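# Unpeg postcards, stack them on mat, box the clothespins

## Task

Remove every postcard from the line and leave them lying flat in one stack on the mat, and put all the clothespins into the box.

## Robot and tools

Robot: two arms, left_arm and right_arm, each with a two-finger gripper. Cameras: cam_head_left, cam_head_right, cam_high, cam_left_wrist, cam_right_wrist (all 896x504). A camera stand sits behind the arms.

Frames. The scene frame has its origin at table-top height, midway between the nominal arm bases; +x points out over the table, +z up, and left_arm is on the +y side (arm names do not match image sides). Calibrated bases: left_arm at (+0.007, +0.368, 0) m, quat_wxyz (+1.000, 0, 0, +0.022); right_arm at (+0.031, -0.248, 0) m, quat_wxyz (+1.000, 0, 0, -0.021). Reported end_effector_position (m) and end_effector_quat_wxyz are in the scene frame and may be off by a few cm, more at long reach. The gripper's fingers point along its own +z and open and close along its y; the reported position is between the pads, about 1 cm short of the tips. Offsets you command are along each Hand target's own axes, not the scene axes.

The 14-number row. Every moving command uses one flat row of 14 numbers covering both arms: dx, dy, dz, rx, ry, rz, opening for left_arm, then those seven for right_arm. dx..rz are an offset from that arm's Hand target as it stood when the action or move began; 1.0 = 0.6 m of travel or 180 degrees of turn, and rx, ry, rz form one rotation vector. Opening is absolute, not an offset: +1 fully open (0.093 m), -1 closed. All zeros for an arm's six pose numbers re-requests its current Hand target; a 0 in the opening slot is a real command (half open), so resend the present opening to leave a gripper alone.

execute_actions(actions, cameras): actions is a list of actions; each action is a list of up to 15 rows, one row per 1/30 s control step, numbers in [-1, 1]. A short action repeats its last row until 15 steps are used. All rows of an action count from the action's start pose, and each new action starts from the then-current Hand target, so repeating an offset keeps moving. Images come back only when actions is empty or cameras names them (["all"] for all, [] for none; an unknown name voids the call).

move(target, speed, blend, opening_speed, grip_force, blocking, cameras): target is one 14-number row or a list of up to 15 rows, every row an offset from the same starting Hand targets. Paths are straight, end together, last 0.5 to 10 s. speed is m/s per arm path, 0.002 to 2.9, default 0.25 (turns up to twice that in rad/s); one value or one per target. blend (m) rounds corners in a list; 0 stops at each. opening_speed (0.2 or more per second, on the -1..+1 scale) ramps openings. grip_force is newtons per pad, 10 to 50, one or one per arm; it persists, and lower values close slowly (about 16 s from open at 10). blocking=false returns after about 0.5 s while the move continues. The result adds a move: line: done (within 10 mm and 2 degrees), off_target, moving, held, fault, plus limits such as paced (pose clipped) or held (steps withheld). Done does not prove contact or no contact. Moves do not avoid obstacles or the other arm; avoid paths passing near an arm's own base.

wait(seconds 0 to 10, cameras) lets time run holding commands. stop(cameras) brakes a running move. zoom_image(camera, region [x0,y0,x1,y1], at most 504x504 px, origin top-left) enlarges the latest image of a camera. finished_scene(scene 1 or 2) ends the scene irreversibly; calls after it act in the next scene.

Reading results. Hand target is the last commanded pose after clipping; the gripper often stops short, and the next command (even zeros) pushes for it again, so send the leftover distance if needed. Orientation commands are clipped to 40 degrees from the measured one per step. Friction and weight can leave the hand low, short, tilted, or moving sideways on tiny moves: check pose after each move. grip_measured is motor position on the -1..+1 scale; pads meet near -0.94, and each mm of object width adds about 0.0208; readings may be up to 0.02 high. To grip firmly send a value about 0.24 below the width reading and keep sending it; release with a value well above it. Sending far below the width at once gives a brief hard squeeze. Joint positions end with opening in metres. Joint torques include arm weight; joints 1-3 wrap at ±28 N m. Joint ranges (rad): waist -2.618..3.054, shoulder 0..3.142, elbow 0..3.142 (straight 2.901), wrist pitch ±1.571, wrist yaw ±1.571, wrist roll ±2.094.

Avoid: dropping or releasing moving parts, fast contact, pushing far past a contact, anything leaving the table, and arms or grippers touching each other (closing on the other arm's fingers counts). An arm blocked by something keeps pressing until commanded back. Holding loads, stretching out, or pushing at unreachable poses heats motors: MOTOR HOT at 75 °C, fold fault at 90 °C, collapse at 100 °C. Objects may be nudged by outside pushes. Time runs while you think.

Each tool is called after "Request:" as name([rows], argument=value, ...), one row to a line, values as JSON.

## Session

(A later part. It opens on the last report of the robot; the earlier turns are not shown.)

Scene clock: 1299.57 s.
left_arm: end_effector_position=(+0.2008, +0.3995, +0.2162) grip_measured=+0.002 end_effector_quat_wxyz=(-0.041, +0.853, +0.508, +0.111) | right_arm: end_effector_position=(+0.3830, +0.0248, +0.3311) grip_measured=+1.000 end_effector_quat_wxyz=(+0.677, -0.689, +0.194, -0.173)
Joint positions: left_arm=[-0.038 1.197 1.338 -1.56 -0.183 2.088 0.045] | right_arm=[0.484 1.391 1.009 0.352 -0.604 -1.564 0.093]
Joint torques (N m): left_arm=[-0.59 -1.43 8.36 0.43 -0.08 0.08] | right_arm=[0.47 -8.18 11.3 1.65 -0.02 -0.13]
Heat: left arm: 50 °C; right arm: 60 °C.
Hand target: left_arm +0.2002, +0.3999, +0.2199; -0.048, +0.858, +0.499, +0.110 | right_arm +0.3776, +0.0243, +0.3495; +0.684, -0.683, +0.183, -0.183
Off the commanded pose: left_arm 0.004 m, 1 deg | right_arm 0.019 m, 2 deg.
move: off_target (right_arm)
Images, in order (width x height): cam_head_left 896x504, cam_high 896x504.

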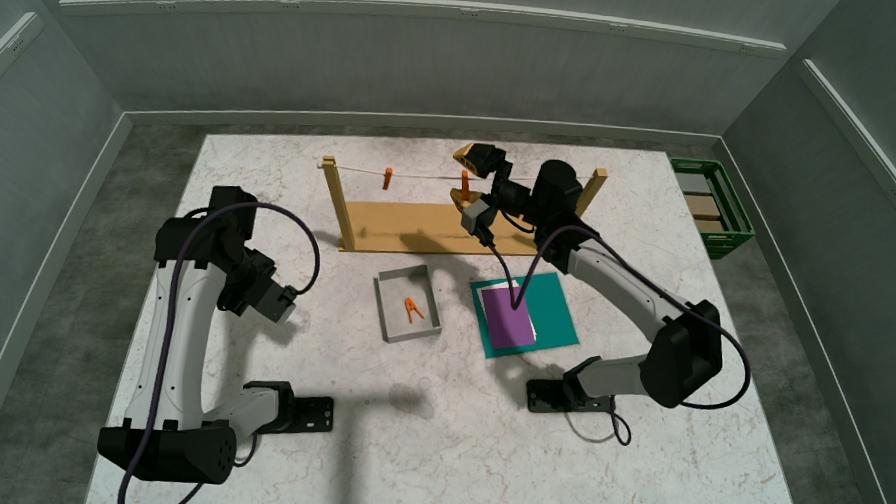

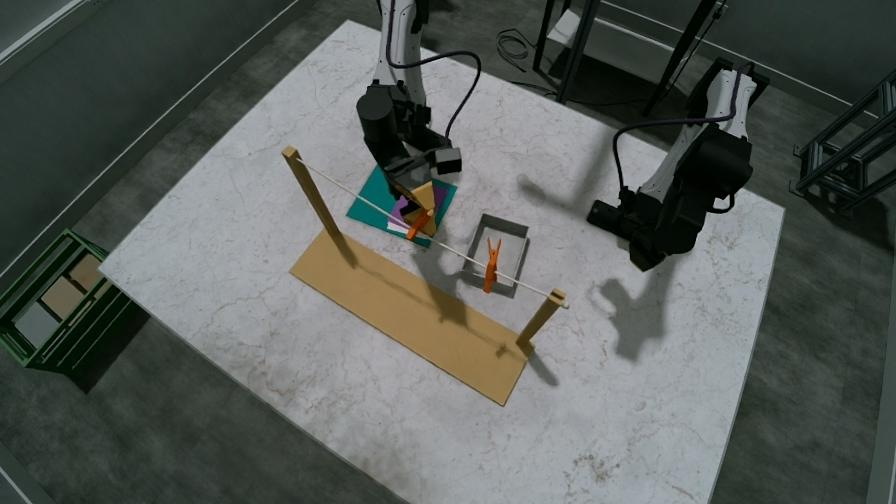

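Request:
move([
  [0,0,0,0,0,0,0,0.012,-0.012,0,0,0,0,1],
], speed=0.05, cameras=["cam_high","cam_head_left"])

Request:
zoom_image(camera="cam_high", region=[380, 180, 450, 260])

Request:
zoom_image(camera="cam_head_left", region=[420, 130, 540, 240])

Scene clock: 1302.93 s.
left_arm: end_effector_position=(+0.2008, +0.3995, +0.2162) grip_measured=+0.002 end_effector_quat_wxyz=(-0.041, +0.853, +0.508, +0.111) | right_arm: end_effector_position=(+0.3858, +0.0230, +0.3436) grip_measured=+1.000 end_effector_quat_wxyz=(+0.679, -0.686, +0.192, -0.178)
Joint positions: left_arm=[-0.038 1.197 1.338 -1.56 -0.183 2.088 0.045] | right_arm=[0.477 1.391 1.048 0.326 -0.606 -1.564 0.093]
Joint torques (N m): left_arm=[-0.59 -1.4 8.4 0.44 -0.07 0.07] | right_arm=[-0.51 -6.95 11.4 1.65 -0.16 -0.13]
Heat: left arm: 50 °C; right arm: 61 °C.
Hand target: left_arm +0.2002, +0.3999, +0.2199; -0.048, +0.858, +0.499, +0.110 | right_arm +0.3838, +0.0208, +0.3565; +0.683, -0.683, +0.183, -0.183
Off the commanded pose: left_arm 0.004 m, 1 deg | right_arm 0.013 m, 1 deg.
move: off_target (right_arm)
Images, in order (width x height): cam_head_left 896x504, cam_high 896x504.

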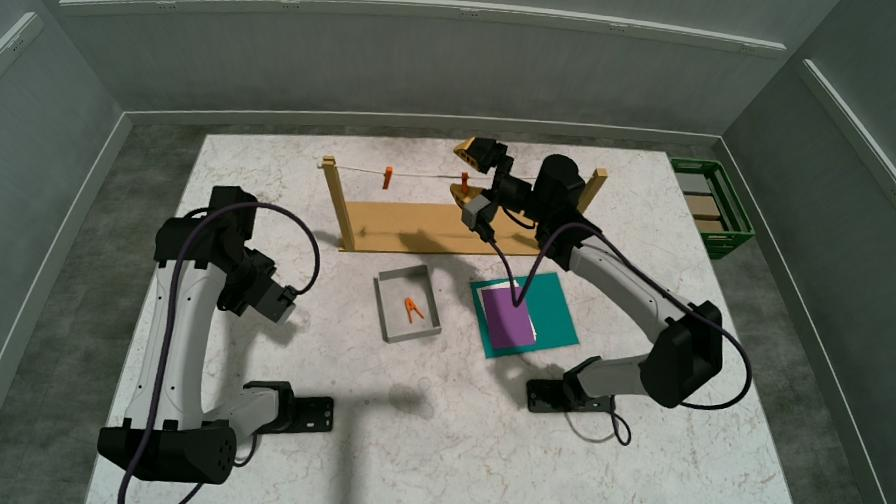

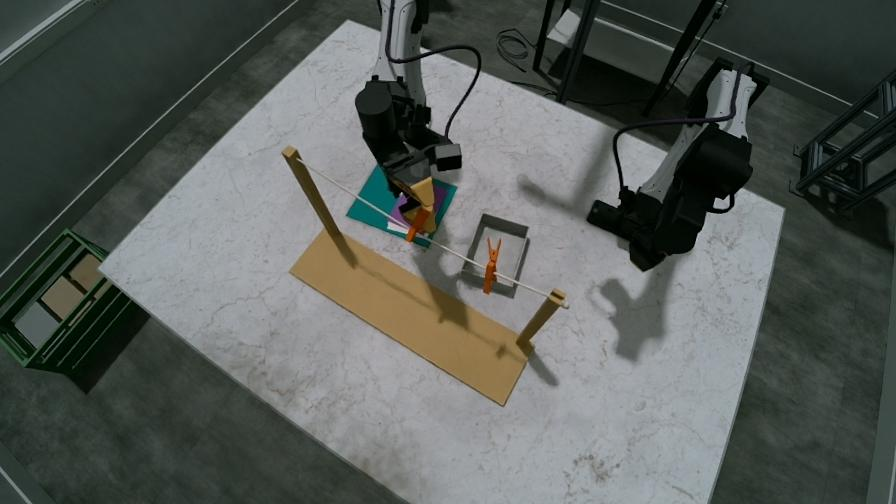

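Scaled by 6.300 from the camera's 896x504 image, which has a finer 1280x720 frame.

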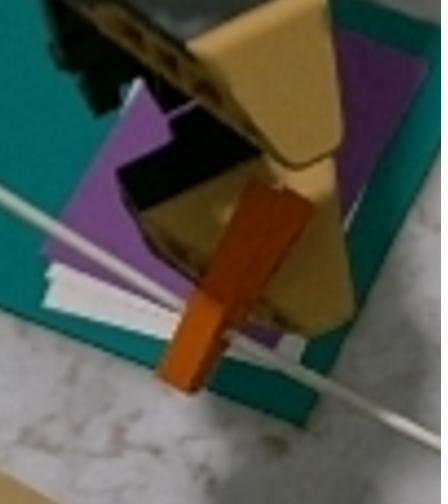

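Scaled by 4.200 from the camera's 896x504 image, which has a finer 1280x720 frame.

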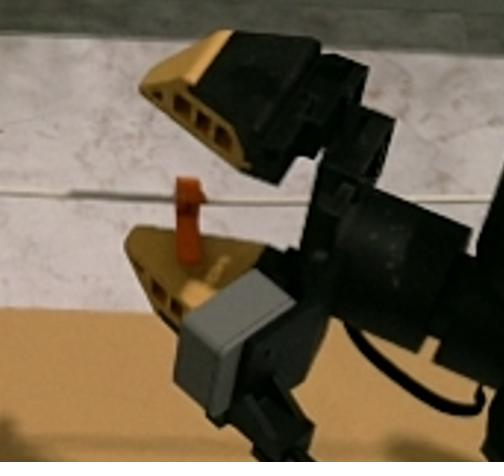

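Request:
move([
  [0,0,0,0,0,0,0,0.008,0.052,0,0,0,0,-0.1],
], speed=0.018, opening_speed=0.65, cameras=["cam_high","cam_head_left"])

Request:
zoom_image(camera="cam_high", region=[380, 180, 450, 260])

Request:
zoom_image(camera="cam_head_left", region=[420, 130, 540, 240])

Scene clock: 1307.70 s.
left_arm: end_effector_position=(+0.2008, +0.3995, +0.2162) grip_measured=+0.002 end_effector_quat_wxyz=(-0.041, +0.853, +0.508, +0.111) | right_arm: end_effector_position=(+0.3853, +0.0187, +0.3356) grip_measured=-0.098 end_effector_quat_wxyz=(+0.688, -0.677, +0.181, -0.189)
Joint positions: left_arm=[-0.038 1.197 1.338 -1.56 -0.183 2.088 0.045] | right_arm=[0.464 1.391 0.983 0.429 -0.62 -1.564 0.04]
Joint torques (N m): left_arm=[-0.61 -1.4 8.35 0.43 -0.08 0.08] | right_arm=[-0.55 -4.45 7.92 1.88 -0.15 -0.14]
Heat: left arm: 50 °C; right arm: 61 °C.
Hand target: left_arm +0.2002, +0.3999, +0.2199; -0.048, +0.858, +0.499, +0.110 | right_arm +0.3880, +0.0184, +0.3254; +0.684, -0.683, +0.183, -0.183
Off the commanded pose: left_arm 0.004 m, 1 deg | right_arm 0.011 m, 1 deg.
move: off_target (right_arm)
Images, in order (width x height): cam_head_left 896x504, cam_high 896x504.

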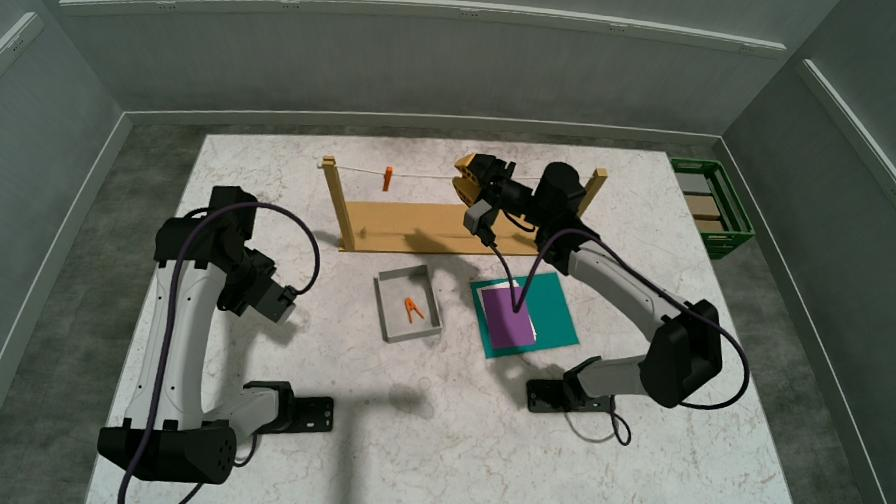

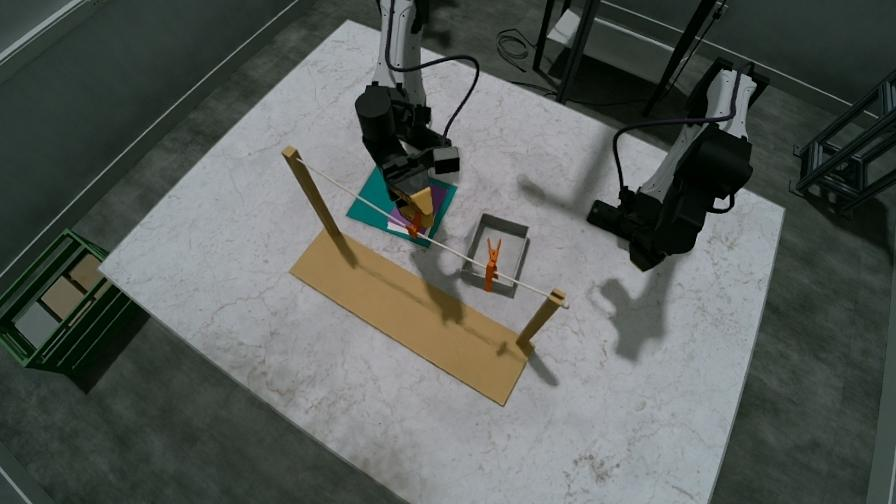

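Scaled by 6.300 from the camera's 896x504 image, which has a finer 1280x720 frame.

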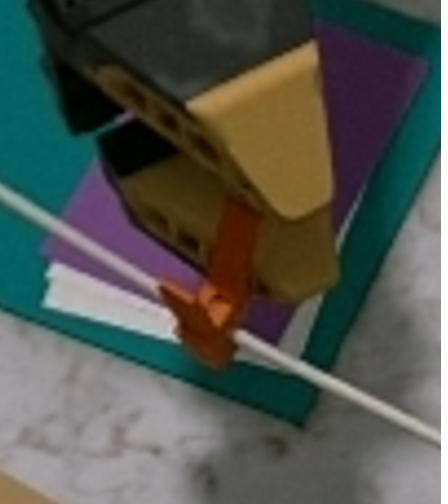

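Scaled by 4.200 from the camera's 896x504 image, which has a finer 1280x720 frame.

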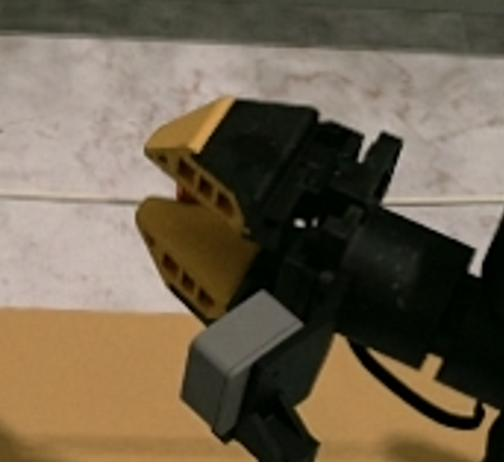

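Request:
move([
  [0,0,0,0,0,0,0,-0.04,0,0,0,0,0,-0.1],
  [0,0,0,0,0,0,0,-0.04,0.008,0,0,0,0,0.2],
], speed=0.05, cameras=["cam_high","cam_head_left"])

Request:
zoom_image(camera="cam_high", region=[380, 180, 450, 260])

Request:
zoom_image(camera="cam_head_left", region=[420, 130, 540, 240])

Scene clock: 1313.50 s.
left_arm: end_effector_position=(+0.2008, +0.3995, +0.2162) grip_measured=+0.002 end_effector_quat_wxyz=(-0.041, +0.853, +0.508, +0.111) | right_arm: end_effector_position=(+0.3721, +0.0308, +0.3163) grip_measured=+0.198 end_effector_quat_wxyz=(+0.680, -0.686, +0.189, -0.178)
Joint positions: left_arm=[-0.038 1.197 1.338 -1.56 -0.183 2.088 0.045] | right_arm=[0.519 1.376 0.923 0.44 -0.57 -1.564 0.055]
Joint torques (N m): left_arm=[-0.62 -1.43 8.35 0.43 -0.09 0.08] | right_arm=[0.46 -7.27 8.03 1.9 -0.02 -0.15]
Heat: left arm: 50 °C; right arm: 60 °C.
Hand target: left_arm +0.2002, +0.3999, +0.2199; -0.048, +0.858, +0.499, +0.110 | right_arm +0.3672, +0.0303, +0.3206; +0.684, -0.683, +0.183, -0.183
Off the commanded pose: left_arm 0.004 m, 1 deg | right_arm 0.007 m, 1 deg.
move: done
Images, in order (width x height): cam_head_left 896x504, cam_high 896x504.

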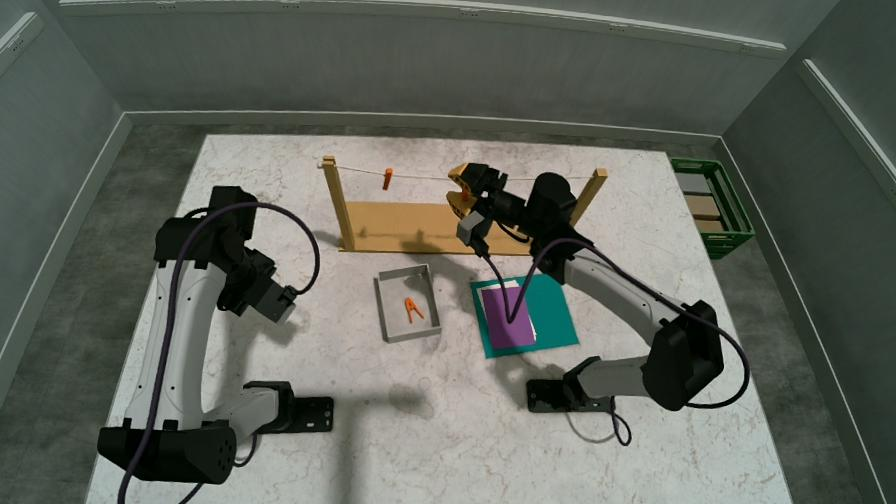

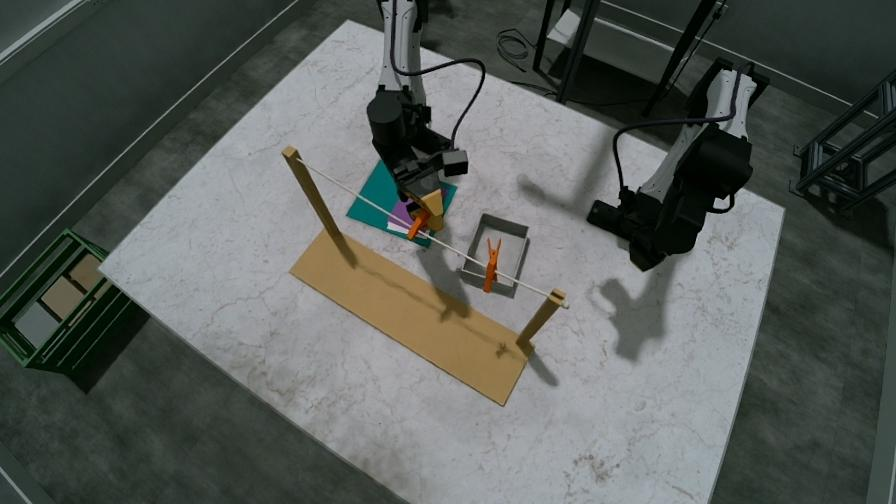

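Scaled by 6.300 from the camera's 896x504 image, which has a finer 1280x720 frame.

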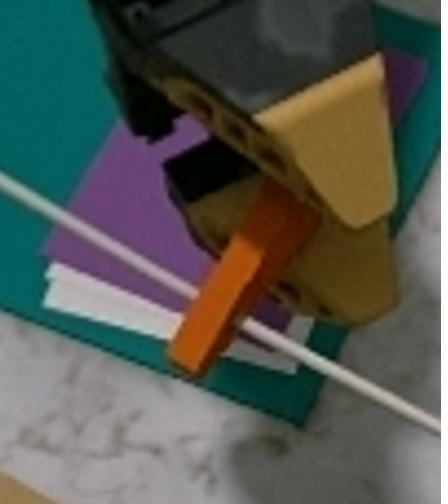

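Scaled by 4.200 from the camera's 896x504 image, which has a finer 1280x720 frame.

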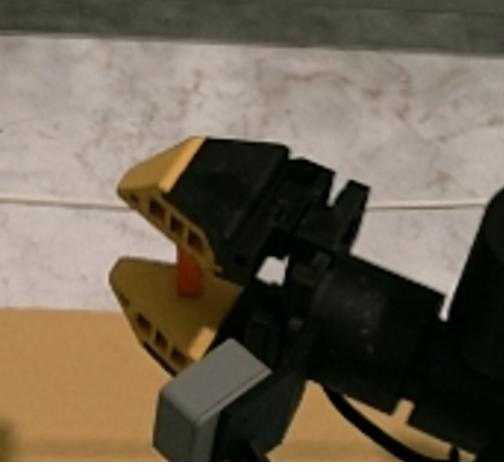

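Request:
move([
  [0,0,0,0,0,0,0,0.027,0,-0.012,0,0,0,0.2],
], speed=0.04, cameras=["cam_high","cam_head_left"])

Request:
zoom_image(camera="cam_high", region=[380, 180, 450, 260])

Request:
zoom_image(camera="cam_head_left", region=[420, 130, 540, 240])

Scene clock: 1316.83 s.
left_arm: end_effector_position=(+0.2008, +0.3995, +0.2162) grip_measured=+0.002 end_effector_quat_wxyz=(-0.041, +0.853, +0.508, +0.111) | right_arm: end_effector_position=(+0.3795, +0.0172, +0.3170) grip_measured=+0.198 end_effector_quat_wxyz=(+0.680, -0.684, +0.191, -0.181)
Joint positions: left_arm=[-0.038 1.197 1.338 -1.56 -0.183 2.088 0.045] | right_arm=[0.469 1.376 0.923 0.442 -0.612 -1.564 0.055]
Joint torques (N m): left_arm=[-0.62 -1.44 8.39 0.43 -0.08 0.07] | right_arm=[-0.39 -6.17 8.88 1.88 -0.18 -0.15]
Heat: left arm: 50 °C; right arm: 60 °C.
Hand target: left_arm +0.2002, +0.3999, +0.2199; -0.048, +0.858, +0.499, +0.110 | right_arm +0.3776, +0.0160, +0.3206; +0.684, -0.683, +0.183, -0.183
Off the commanded pose: left_arm 0.004 m, 1 deg | right_arm 0.004 m, 1 deg.
move: done
Images, in order (width x height): cam_head_left 896x504, cam_high 896x504.

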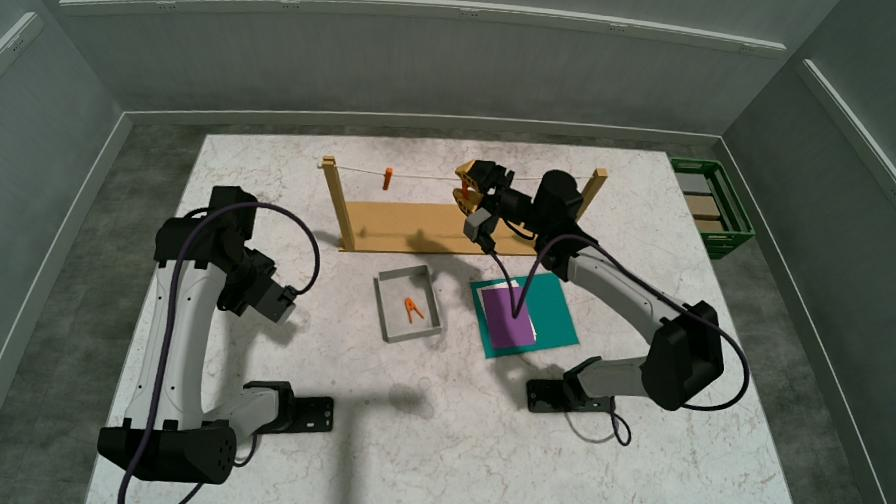

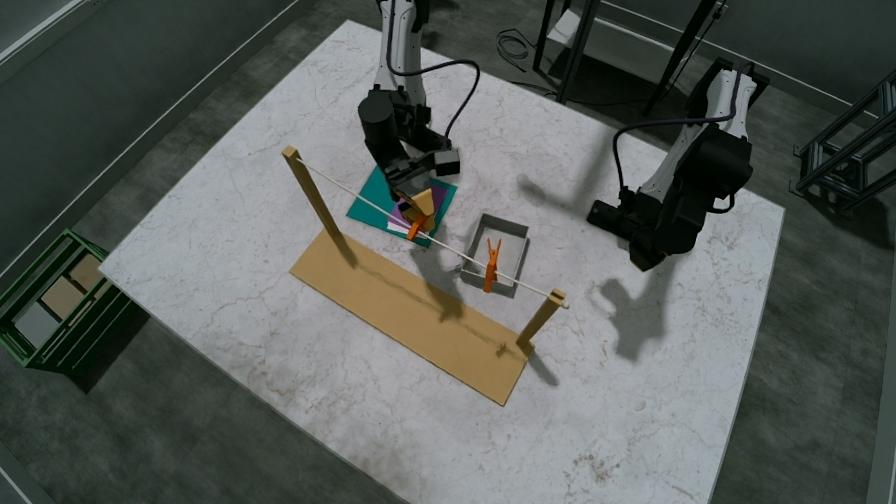

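Scaled by 6.300 from the camera's 896x504 image, which has a finer 1280x720 frame.

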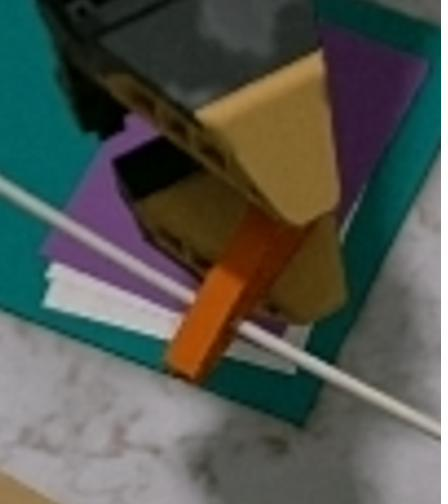

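Scaled by 4.200 from the camera's 896x504 image, which has a finer 1280x720 frame.

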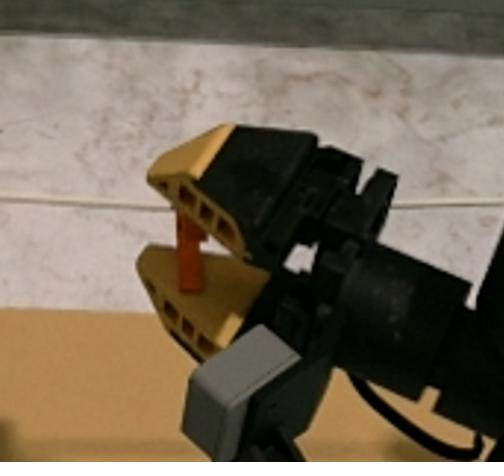

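Request:
move([
  [0,0,0,0,0,0,0,0.015,0,0,0,0,0,0.2],
], speed=0.04, cameras=["cam_high","cam_head_left"])

Request:
zoom_image(camera="cam_high", region=[380, 180, 450, 260])

Request:
zoom_image(camera="cam_head_left", region=[420, 130, 540, 240])

Scene clock: 1319.93 s.
left_arm: end_effector_position=(+0.2008, +0.3995, +0.2162) grip_measured=+0.002 end_effector_quat_wxyz=(-0.041, +0.853, +0.508, +0.111) | right_arm: end_effector_position=(+0.3821, +0.0111, +0.3180) grip_measured=+0.198 end_effector_quat_wxyz=(+0.682, -0.683, +0.189, -0.182)
Joint positions: left_arm=[-0.038 1.197 1.338 -1.56 -0.183 2.088 0.045] | right_arm=[0.445 1.376 0.923 0.447 -0.637 -1.564 0.055]
Joint torques (N m): left_arm=[-0.58 -1.44 8.39 0.44 -0.08 0.07] | right_arm=[-0.54 -4.3 10.43 1.86 -0.17 -0.15]
Heat: left arm: 50 °C; right arm: 61 °C.
Hand target: left_arm +0.2002, +0.3999, +0.2199; -0.048, +0.858, +0.499, +0.110 | right_arm +0.3854, +0.0115, +0.3206; +0.684, -0.683, +0.183, -0.183
Off the commanded pose: left_arm 0.004 m, 1 deg | right_arm 0.004 m, 1 deg.
move: done
Images, in order (width x height): cam_head_left 896x504, cam_high 896x504.

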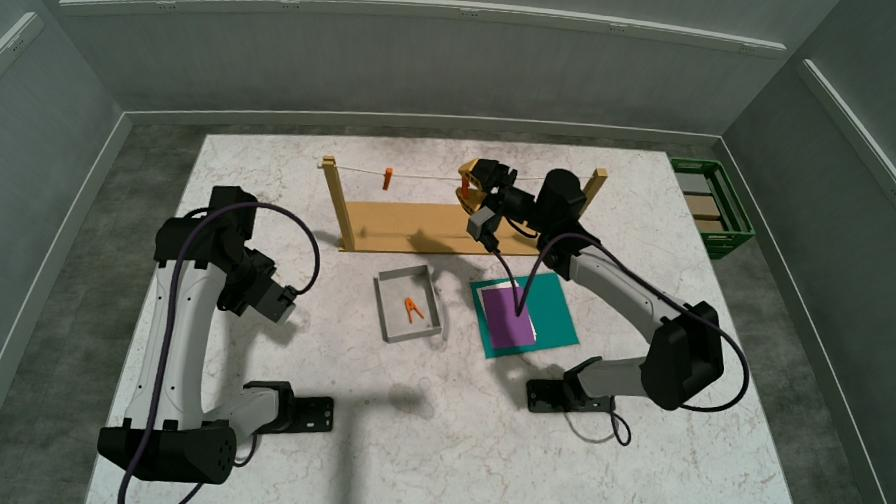

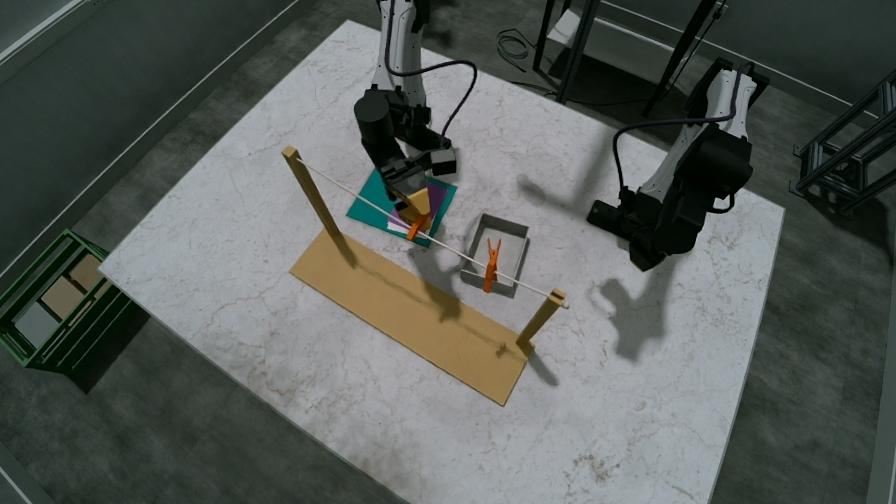

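Scaled by 6.300 from the camera's 896x504 image, which has a finer 1280x720 frame.

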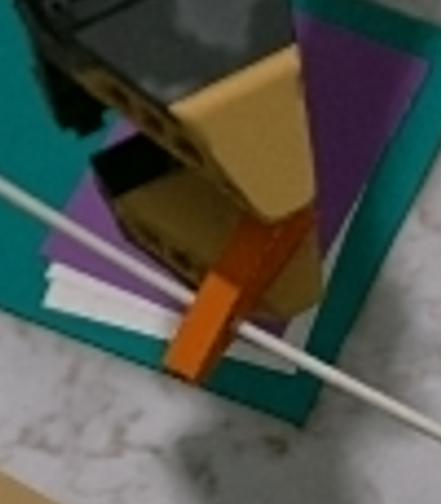

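Scaled by 4.200 from the camera's 896x504 image, which has a finer 1280x720 frame.

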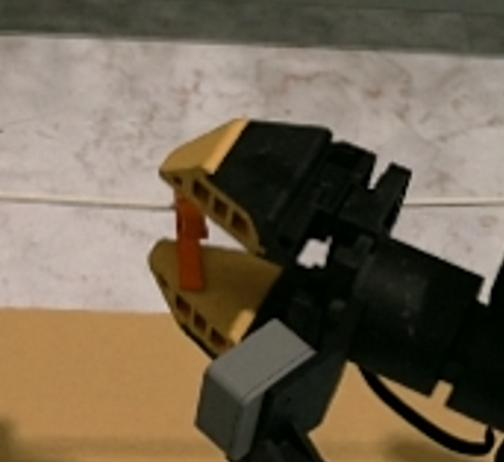

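Request:
move(target=[0,0,0,0,0,0,0,0,0,0,0,0,0,-1], opening_speed=0.45, cameras=["cam_high","cam_head_left","cam_right_wrist"])

Scene clock: 1335.27 s.
left_arm: end_effector_position=(+0.2008, +0.3995, +0.2162) grip_measured=+0.002 end_effector_quat_wxyz=(-0.041, +0.853, +0.508, +0.111) | right_arm: end_effector_position=(+0.3817, +0.0113, +0.3181) grip_measured=-0.697 end_effector_quat_wxyz=(+0.682, -0.683, +0.188, -0.181)
Joint positions: left_arm=[-0.038 1.197 1.338 -1.56 -0.183 2.088 0.045] | right_arm=[0.445 1.376 0.923 0.448 -0.639 -1.565 0.012]
Joint torques (N m): left_arm=[-0.62 -1.46 8.36 0.43 -0.08 0.07] | right_arm=[-0.53 -4.27 10.41 1.86 -0.16 -0.14]
Heat: left arm: 50 °C; right arm: 63 °C.
Hand target: left_arm +0.2002, +0.3999, +0.2199; -0.048, +0.858, +0.499, +0.110 | right_arm +0.3855, +0.0115, +0.3206; +0.684, -0.683, +0.183, -0.183
Off the commanded pose: left_arm 0.004 m, 1 deg | right_arm 0.004 m, 1 deg.
move: done
Images, in order (width x height): cam_head_left 896x504, cam_high 896x504, cam_right_wrist 896x504.

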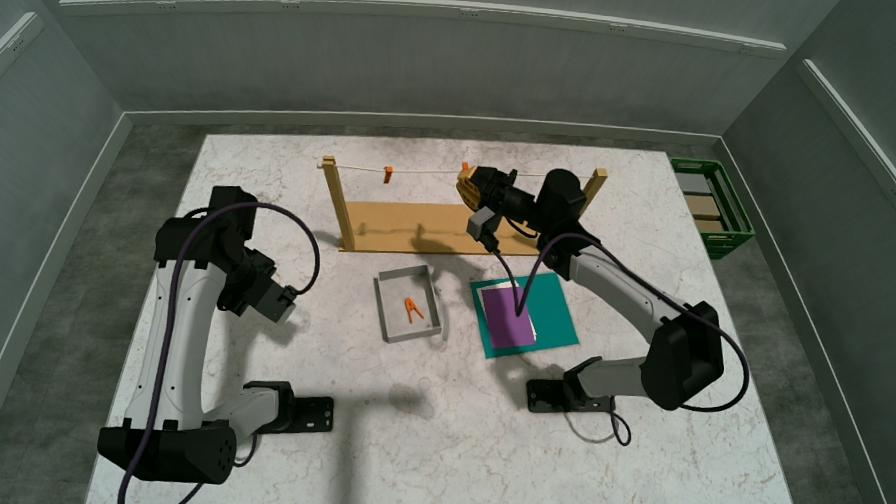

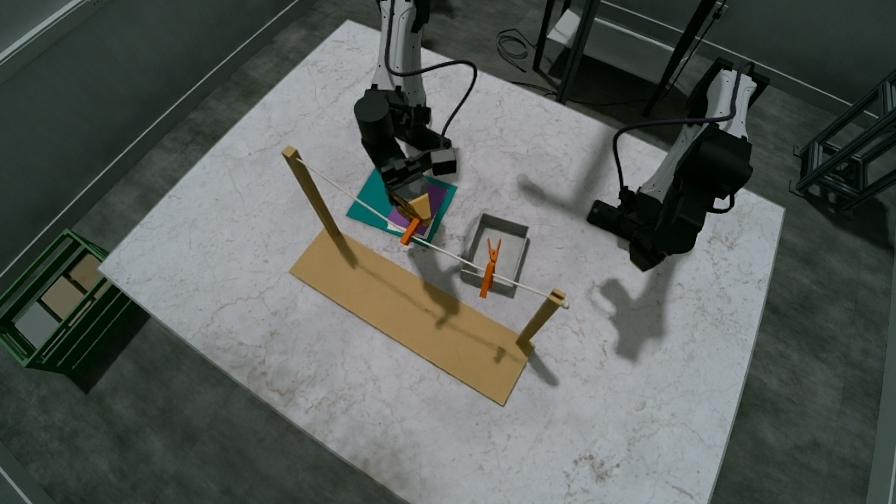

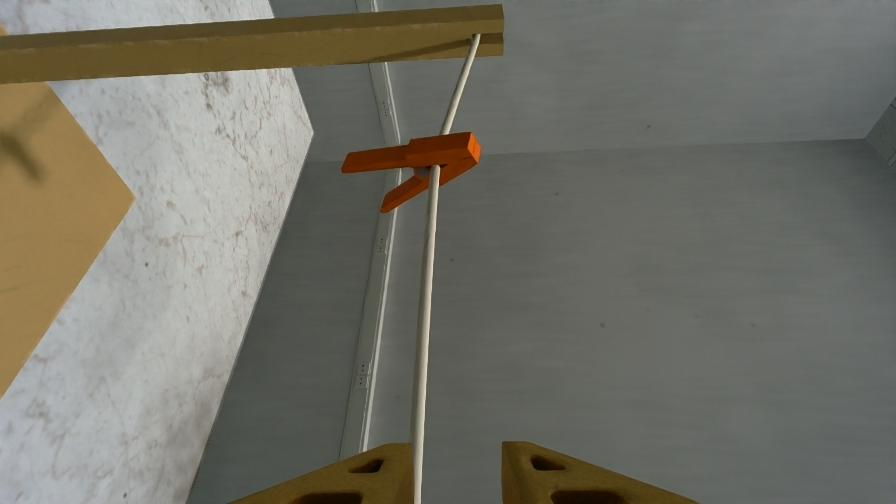

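Request:
zoom_image(camera="cam_high", region=[360, 170, 460, 270])

Request:
zoom_image(camera="cam_head_left", region=[420, 130, 540, 240])

Scaled by 5.040 from the camera's 896x504 image, which has a finer 1280x720 frame.

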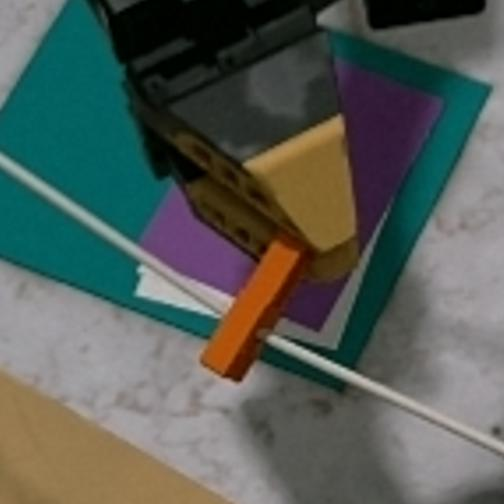

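Scaled by 4.200 from the camera's 896x504 image, which has a finer 1280x720 frame.

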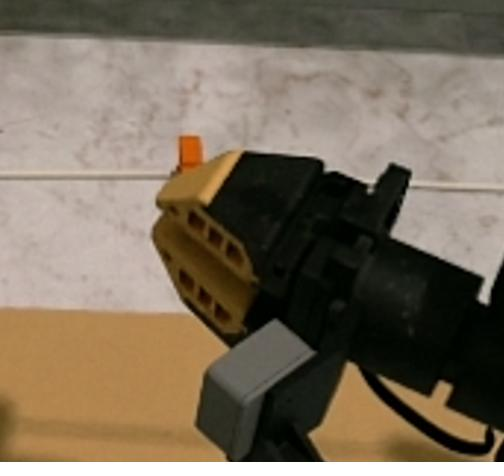

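Request:
move(target=[0,0,0,0,0,0,0,-0.075,0,-0.024,0,0,0,-1], speed=0.05, cameras=["cam_high","cam_head_left","cam_right_wrist"])

Scene clock: 1341.37 s.
left_arm: end_effector_position=(+0.2008, +0.3995, +0.2162) grip_measured=+0.002 end_effector_quat_wxyz=(-0.041, +0.853, +0.508, +0.111) | right_arm: end_effector_position=(+0.3441, +0.0223, +0.3221) grip_measured=-0.714 end_effector_quat_wxyz=(+0.686, -0.680, +0.182, -0.184)
Joint positions: left_arm=[-0.038 1.197 1.338 -1.56 -0.183 2.088 0.045] | right_arm=[0.539 1.257 0.838 0.429 -0.551 -1.565 0.011]
Joint torques (N m): left_arm=[-0.61 -1.43 8.39 0.44 -0.08 0.08] | right_arm=[0.44 -6.28 7.97 1.69 0 -0.14]
Heat: left arm: 50 °C; right arm: 63 °C.
Hand target: left_arm +0.2002, +0.3999, +0.2199; -0.048, +0.858, +0.499, +0.110 | right_arm +0.3393, +0.0215, +0.3205; +0.684, -0.683, +0.183, -0.183
Off the commanded pose: left_arm 0.004 m, 1 deg | right_arm 0.005 m, 0 deg.
move: done
Images, in order (width x height): cam_head_left 896x504, cam_high 896x504, cam_right_wrist 896x504.

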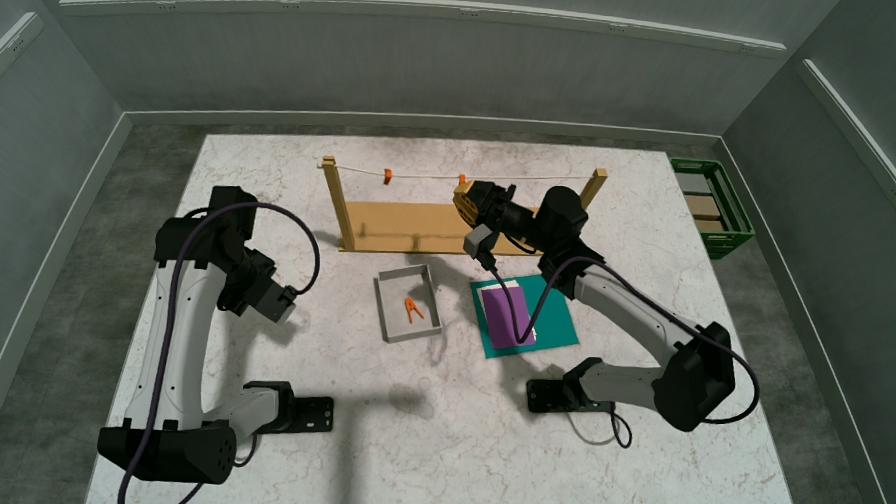

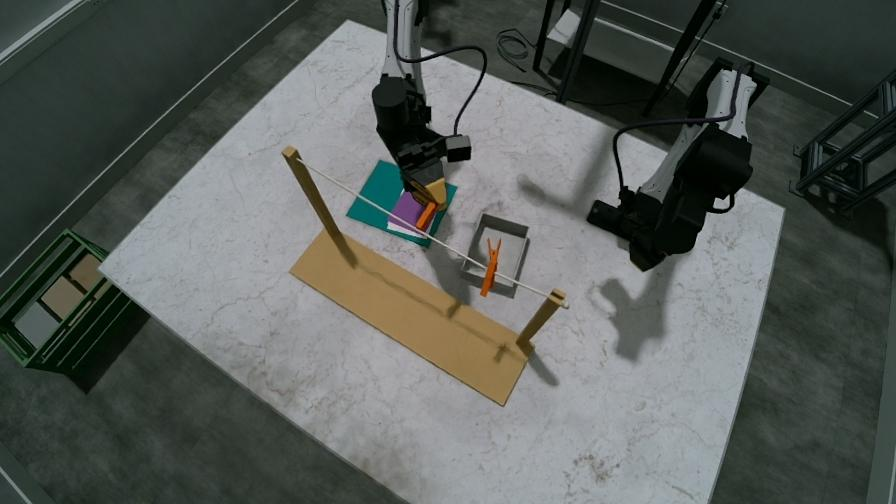

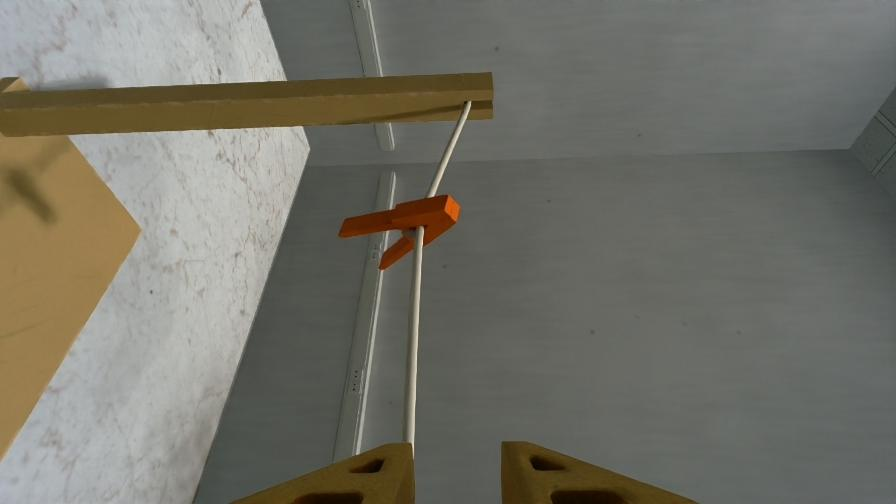

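Request:
zoom_image(camera="cam_high", region=[370, 160, 490, 280])

Request:
zoom_image(camera="cam_head_left", region=[420, 130, 540, 240])

Scaled by 4.200 from the camera's 896x504 image, which has a finer 1280x720 frame.

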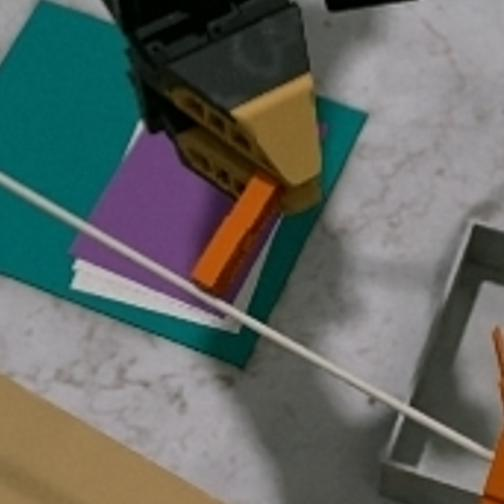

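Scaled by 4.200 from the camera's 896x504 image, which has a finer 1280x720 frame.

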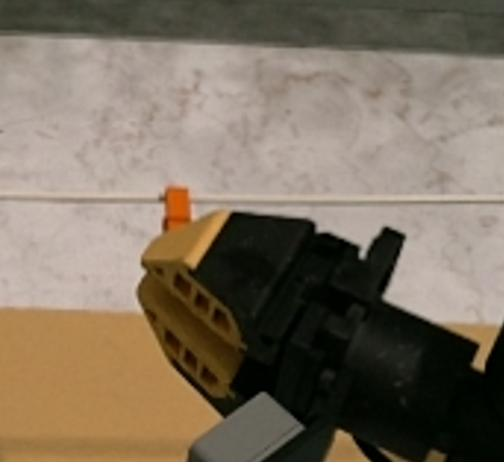

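Request:
move(target=[0,0,0,0,0,0,0,-0.06,0,-0.035,0,0,0,-1], speed=0.05, cameras=["cam_high","cam_head_left"])

Request:
zoom_image(camera="cam_high", region=[370, 140, 490, 260])

Scene clock: 1348.73 s.
left_arm: end_effector_position=(+0.2008, +0.3995, +0.2162) grip_measured=+0.002 end_effector_quat_wxyz=(-0.041, +0.853, +0.508, +0.111) | right_arm: end_effector_position=(+0.3016, +0.0218, +0.3246) grip_measured=-0.714 end_effector_quat_wxyz=(+0.687, -0.679, +0.182, -0.185)
Joint positions: left_arm=[-0.038 1.197 1.338 -1.56 -0.183 2.088 0.045] | right_arm=[0.628 1.095 0.748 0.362 -0.461 -1.565 0.011]
Joint torques (N m): left_arm=[-0.65 -1.43 8.35 0.44 -0.07 0.07] | right_arm=[0.57 -4.48 8.03 1.72 0.02 -0.15]
Heat: left arm: 50 °C; right arm: 62 °C.
Hand target: left_arm +0.2002, +0.3999, +0.2199; -0.048, +0.858, +0.499, +0.110 | right_arm +0.2976, +0.0213, +0.3206; +0.684, -0.683, +0.182, -0.183
Off the commanded pose: left_arm 0.004 m, 1 deg | right_arm 0.006 m, 1 deg.
move: done
Images, in order (width x height): cam_head_left 896x504, cam_high 896x504.

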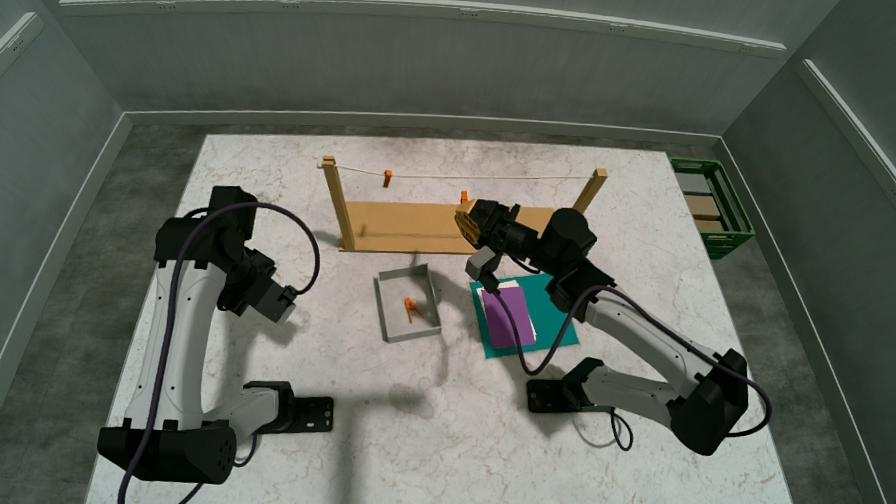

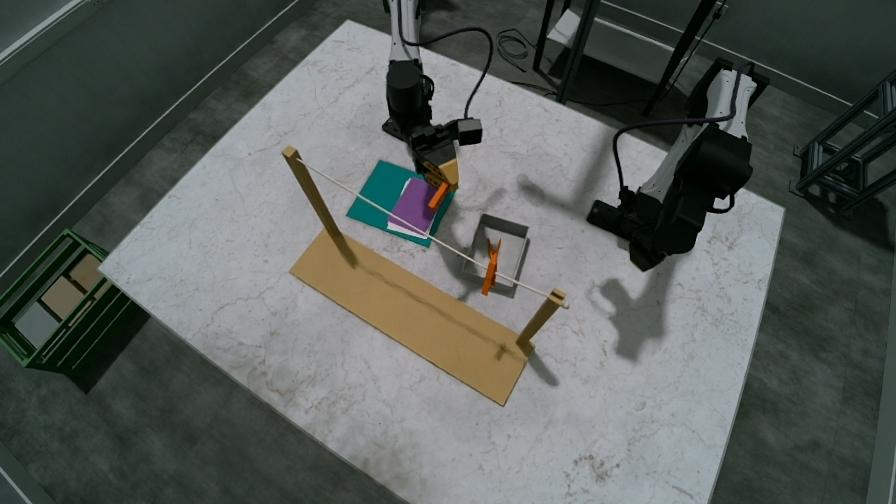

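Scaled by 4.200 from the camera's 896x504 image, which has a finer 1280x720 frame.

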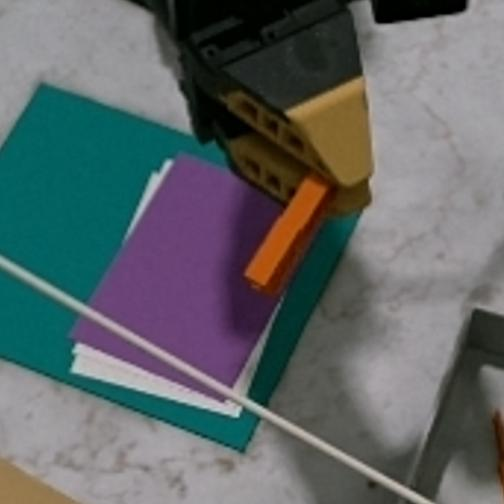

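Request:
zoom_image(camera="cam_head_left", region=[360, 250, 460, 350])

Scaled by 5.040 from the camera's 896x504 image, which has a finer 1280x720 frame.

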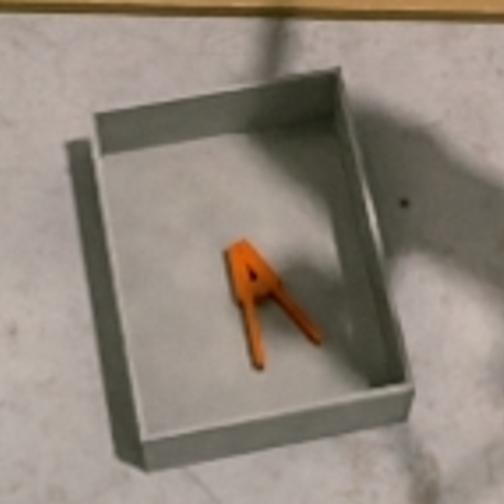

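Request:
move(target=[0,0,0,0,0,0,0,-0.126,0.3167,0.158,-0.4167,0,0,-1], speed=0.2, cameras=["cam_high","cam_head_left","cam_right_wrist"])

Scene clock: 1370.93 s.
left_arm: end_effector_position=(+0.2008, +0.3995, +0.2162) grip_measured=+0.002 end_effector_quat_wxyz=(-0.041, +0.853, +0.508, +0.111) | right_arm: end_effector_position=(+0.2798, +0.1386, +0.1343) grip_measured=-0.714 end_effector_quat_wxyz=(-0.134, +0.957, -0.253, +0.035)
Joint positions: left_arm=[-0.038 1.197 1.338 -1.56 -0.183 2.088 0.045] | right_arm=[1.034 2.05 1.888 -1.131 -0.018 -1.631 0.011]
Joint torques (N m): left_arm=[-0.58 -1.44 8.42 0.44 -0.08 0.07] | right_arm=[0.46 -8.94 10.04 0.63 -0.03 -0.03]
Heat: left arm: 50 °C; right arm: 60 °C.
Hand target: left_arm +0.2002, +0.3999, +0.2199; -0.048, +0.858, +0.499, +0.110 | right_arm +0.2796, +0.1414, +0.1307; -0.127, +0.958, -0.256, +0.034
Off the commanded pose: left_arm 0.004 m, 1 deg | right_arm 0.005 m, 1 deg.
move: done
Images, in order (width x height): cam_head_left 896x504, cam_high 896x504, cam_right_wrist 896x504.

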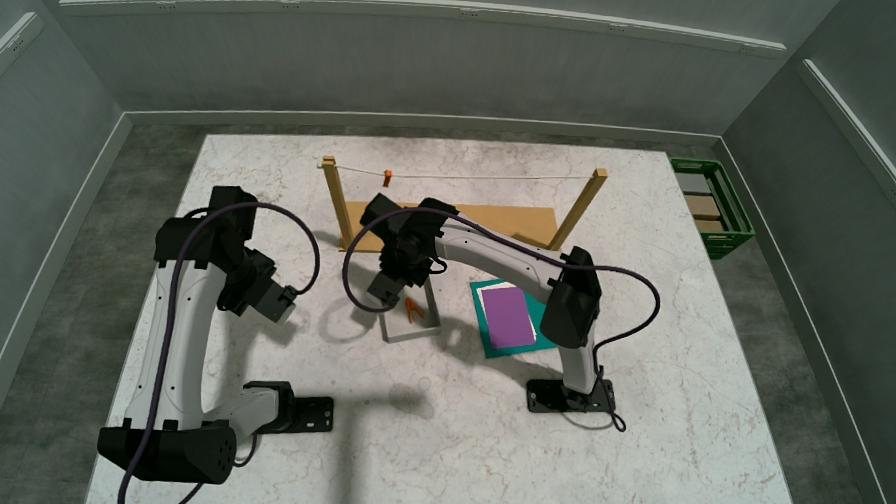

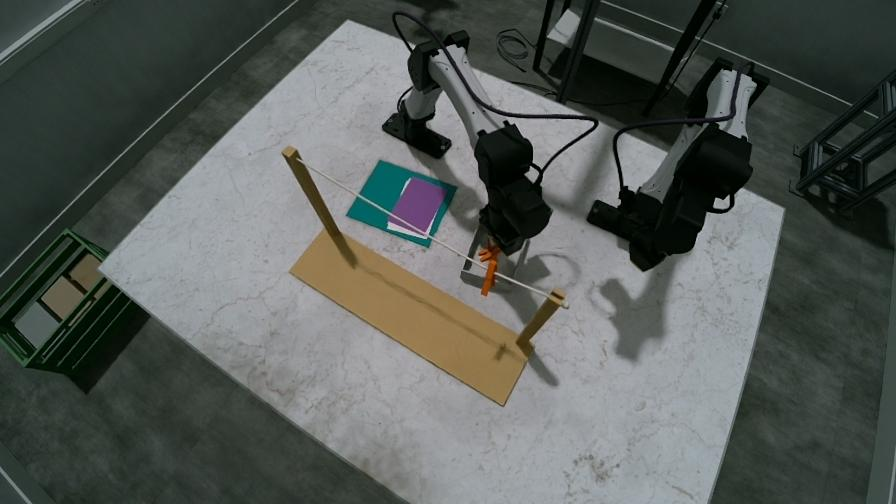

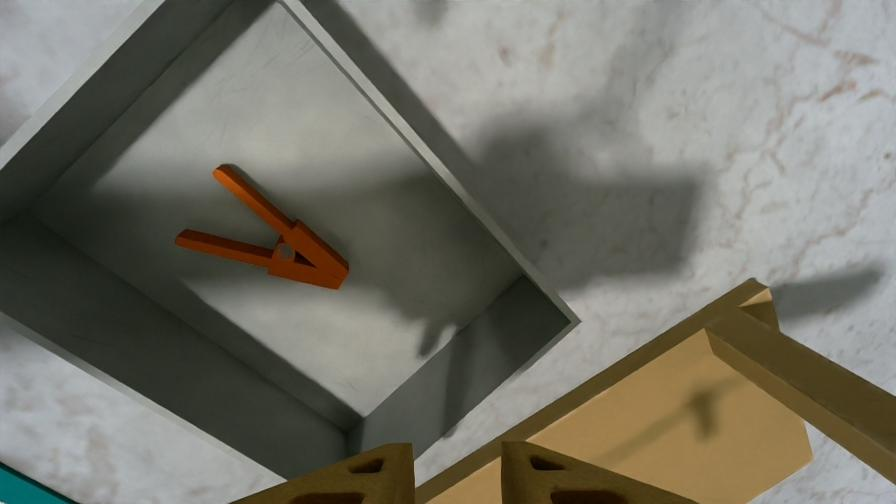

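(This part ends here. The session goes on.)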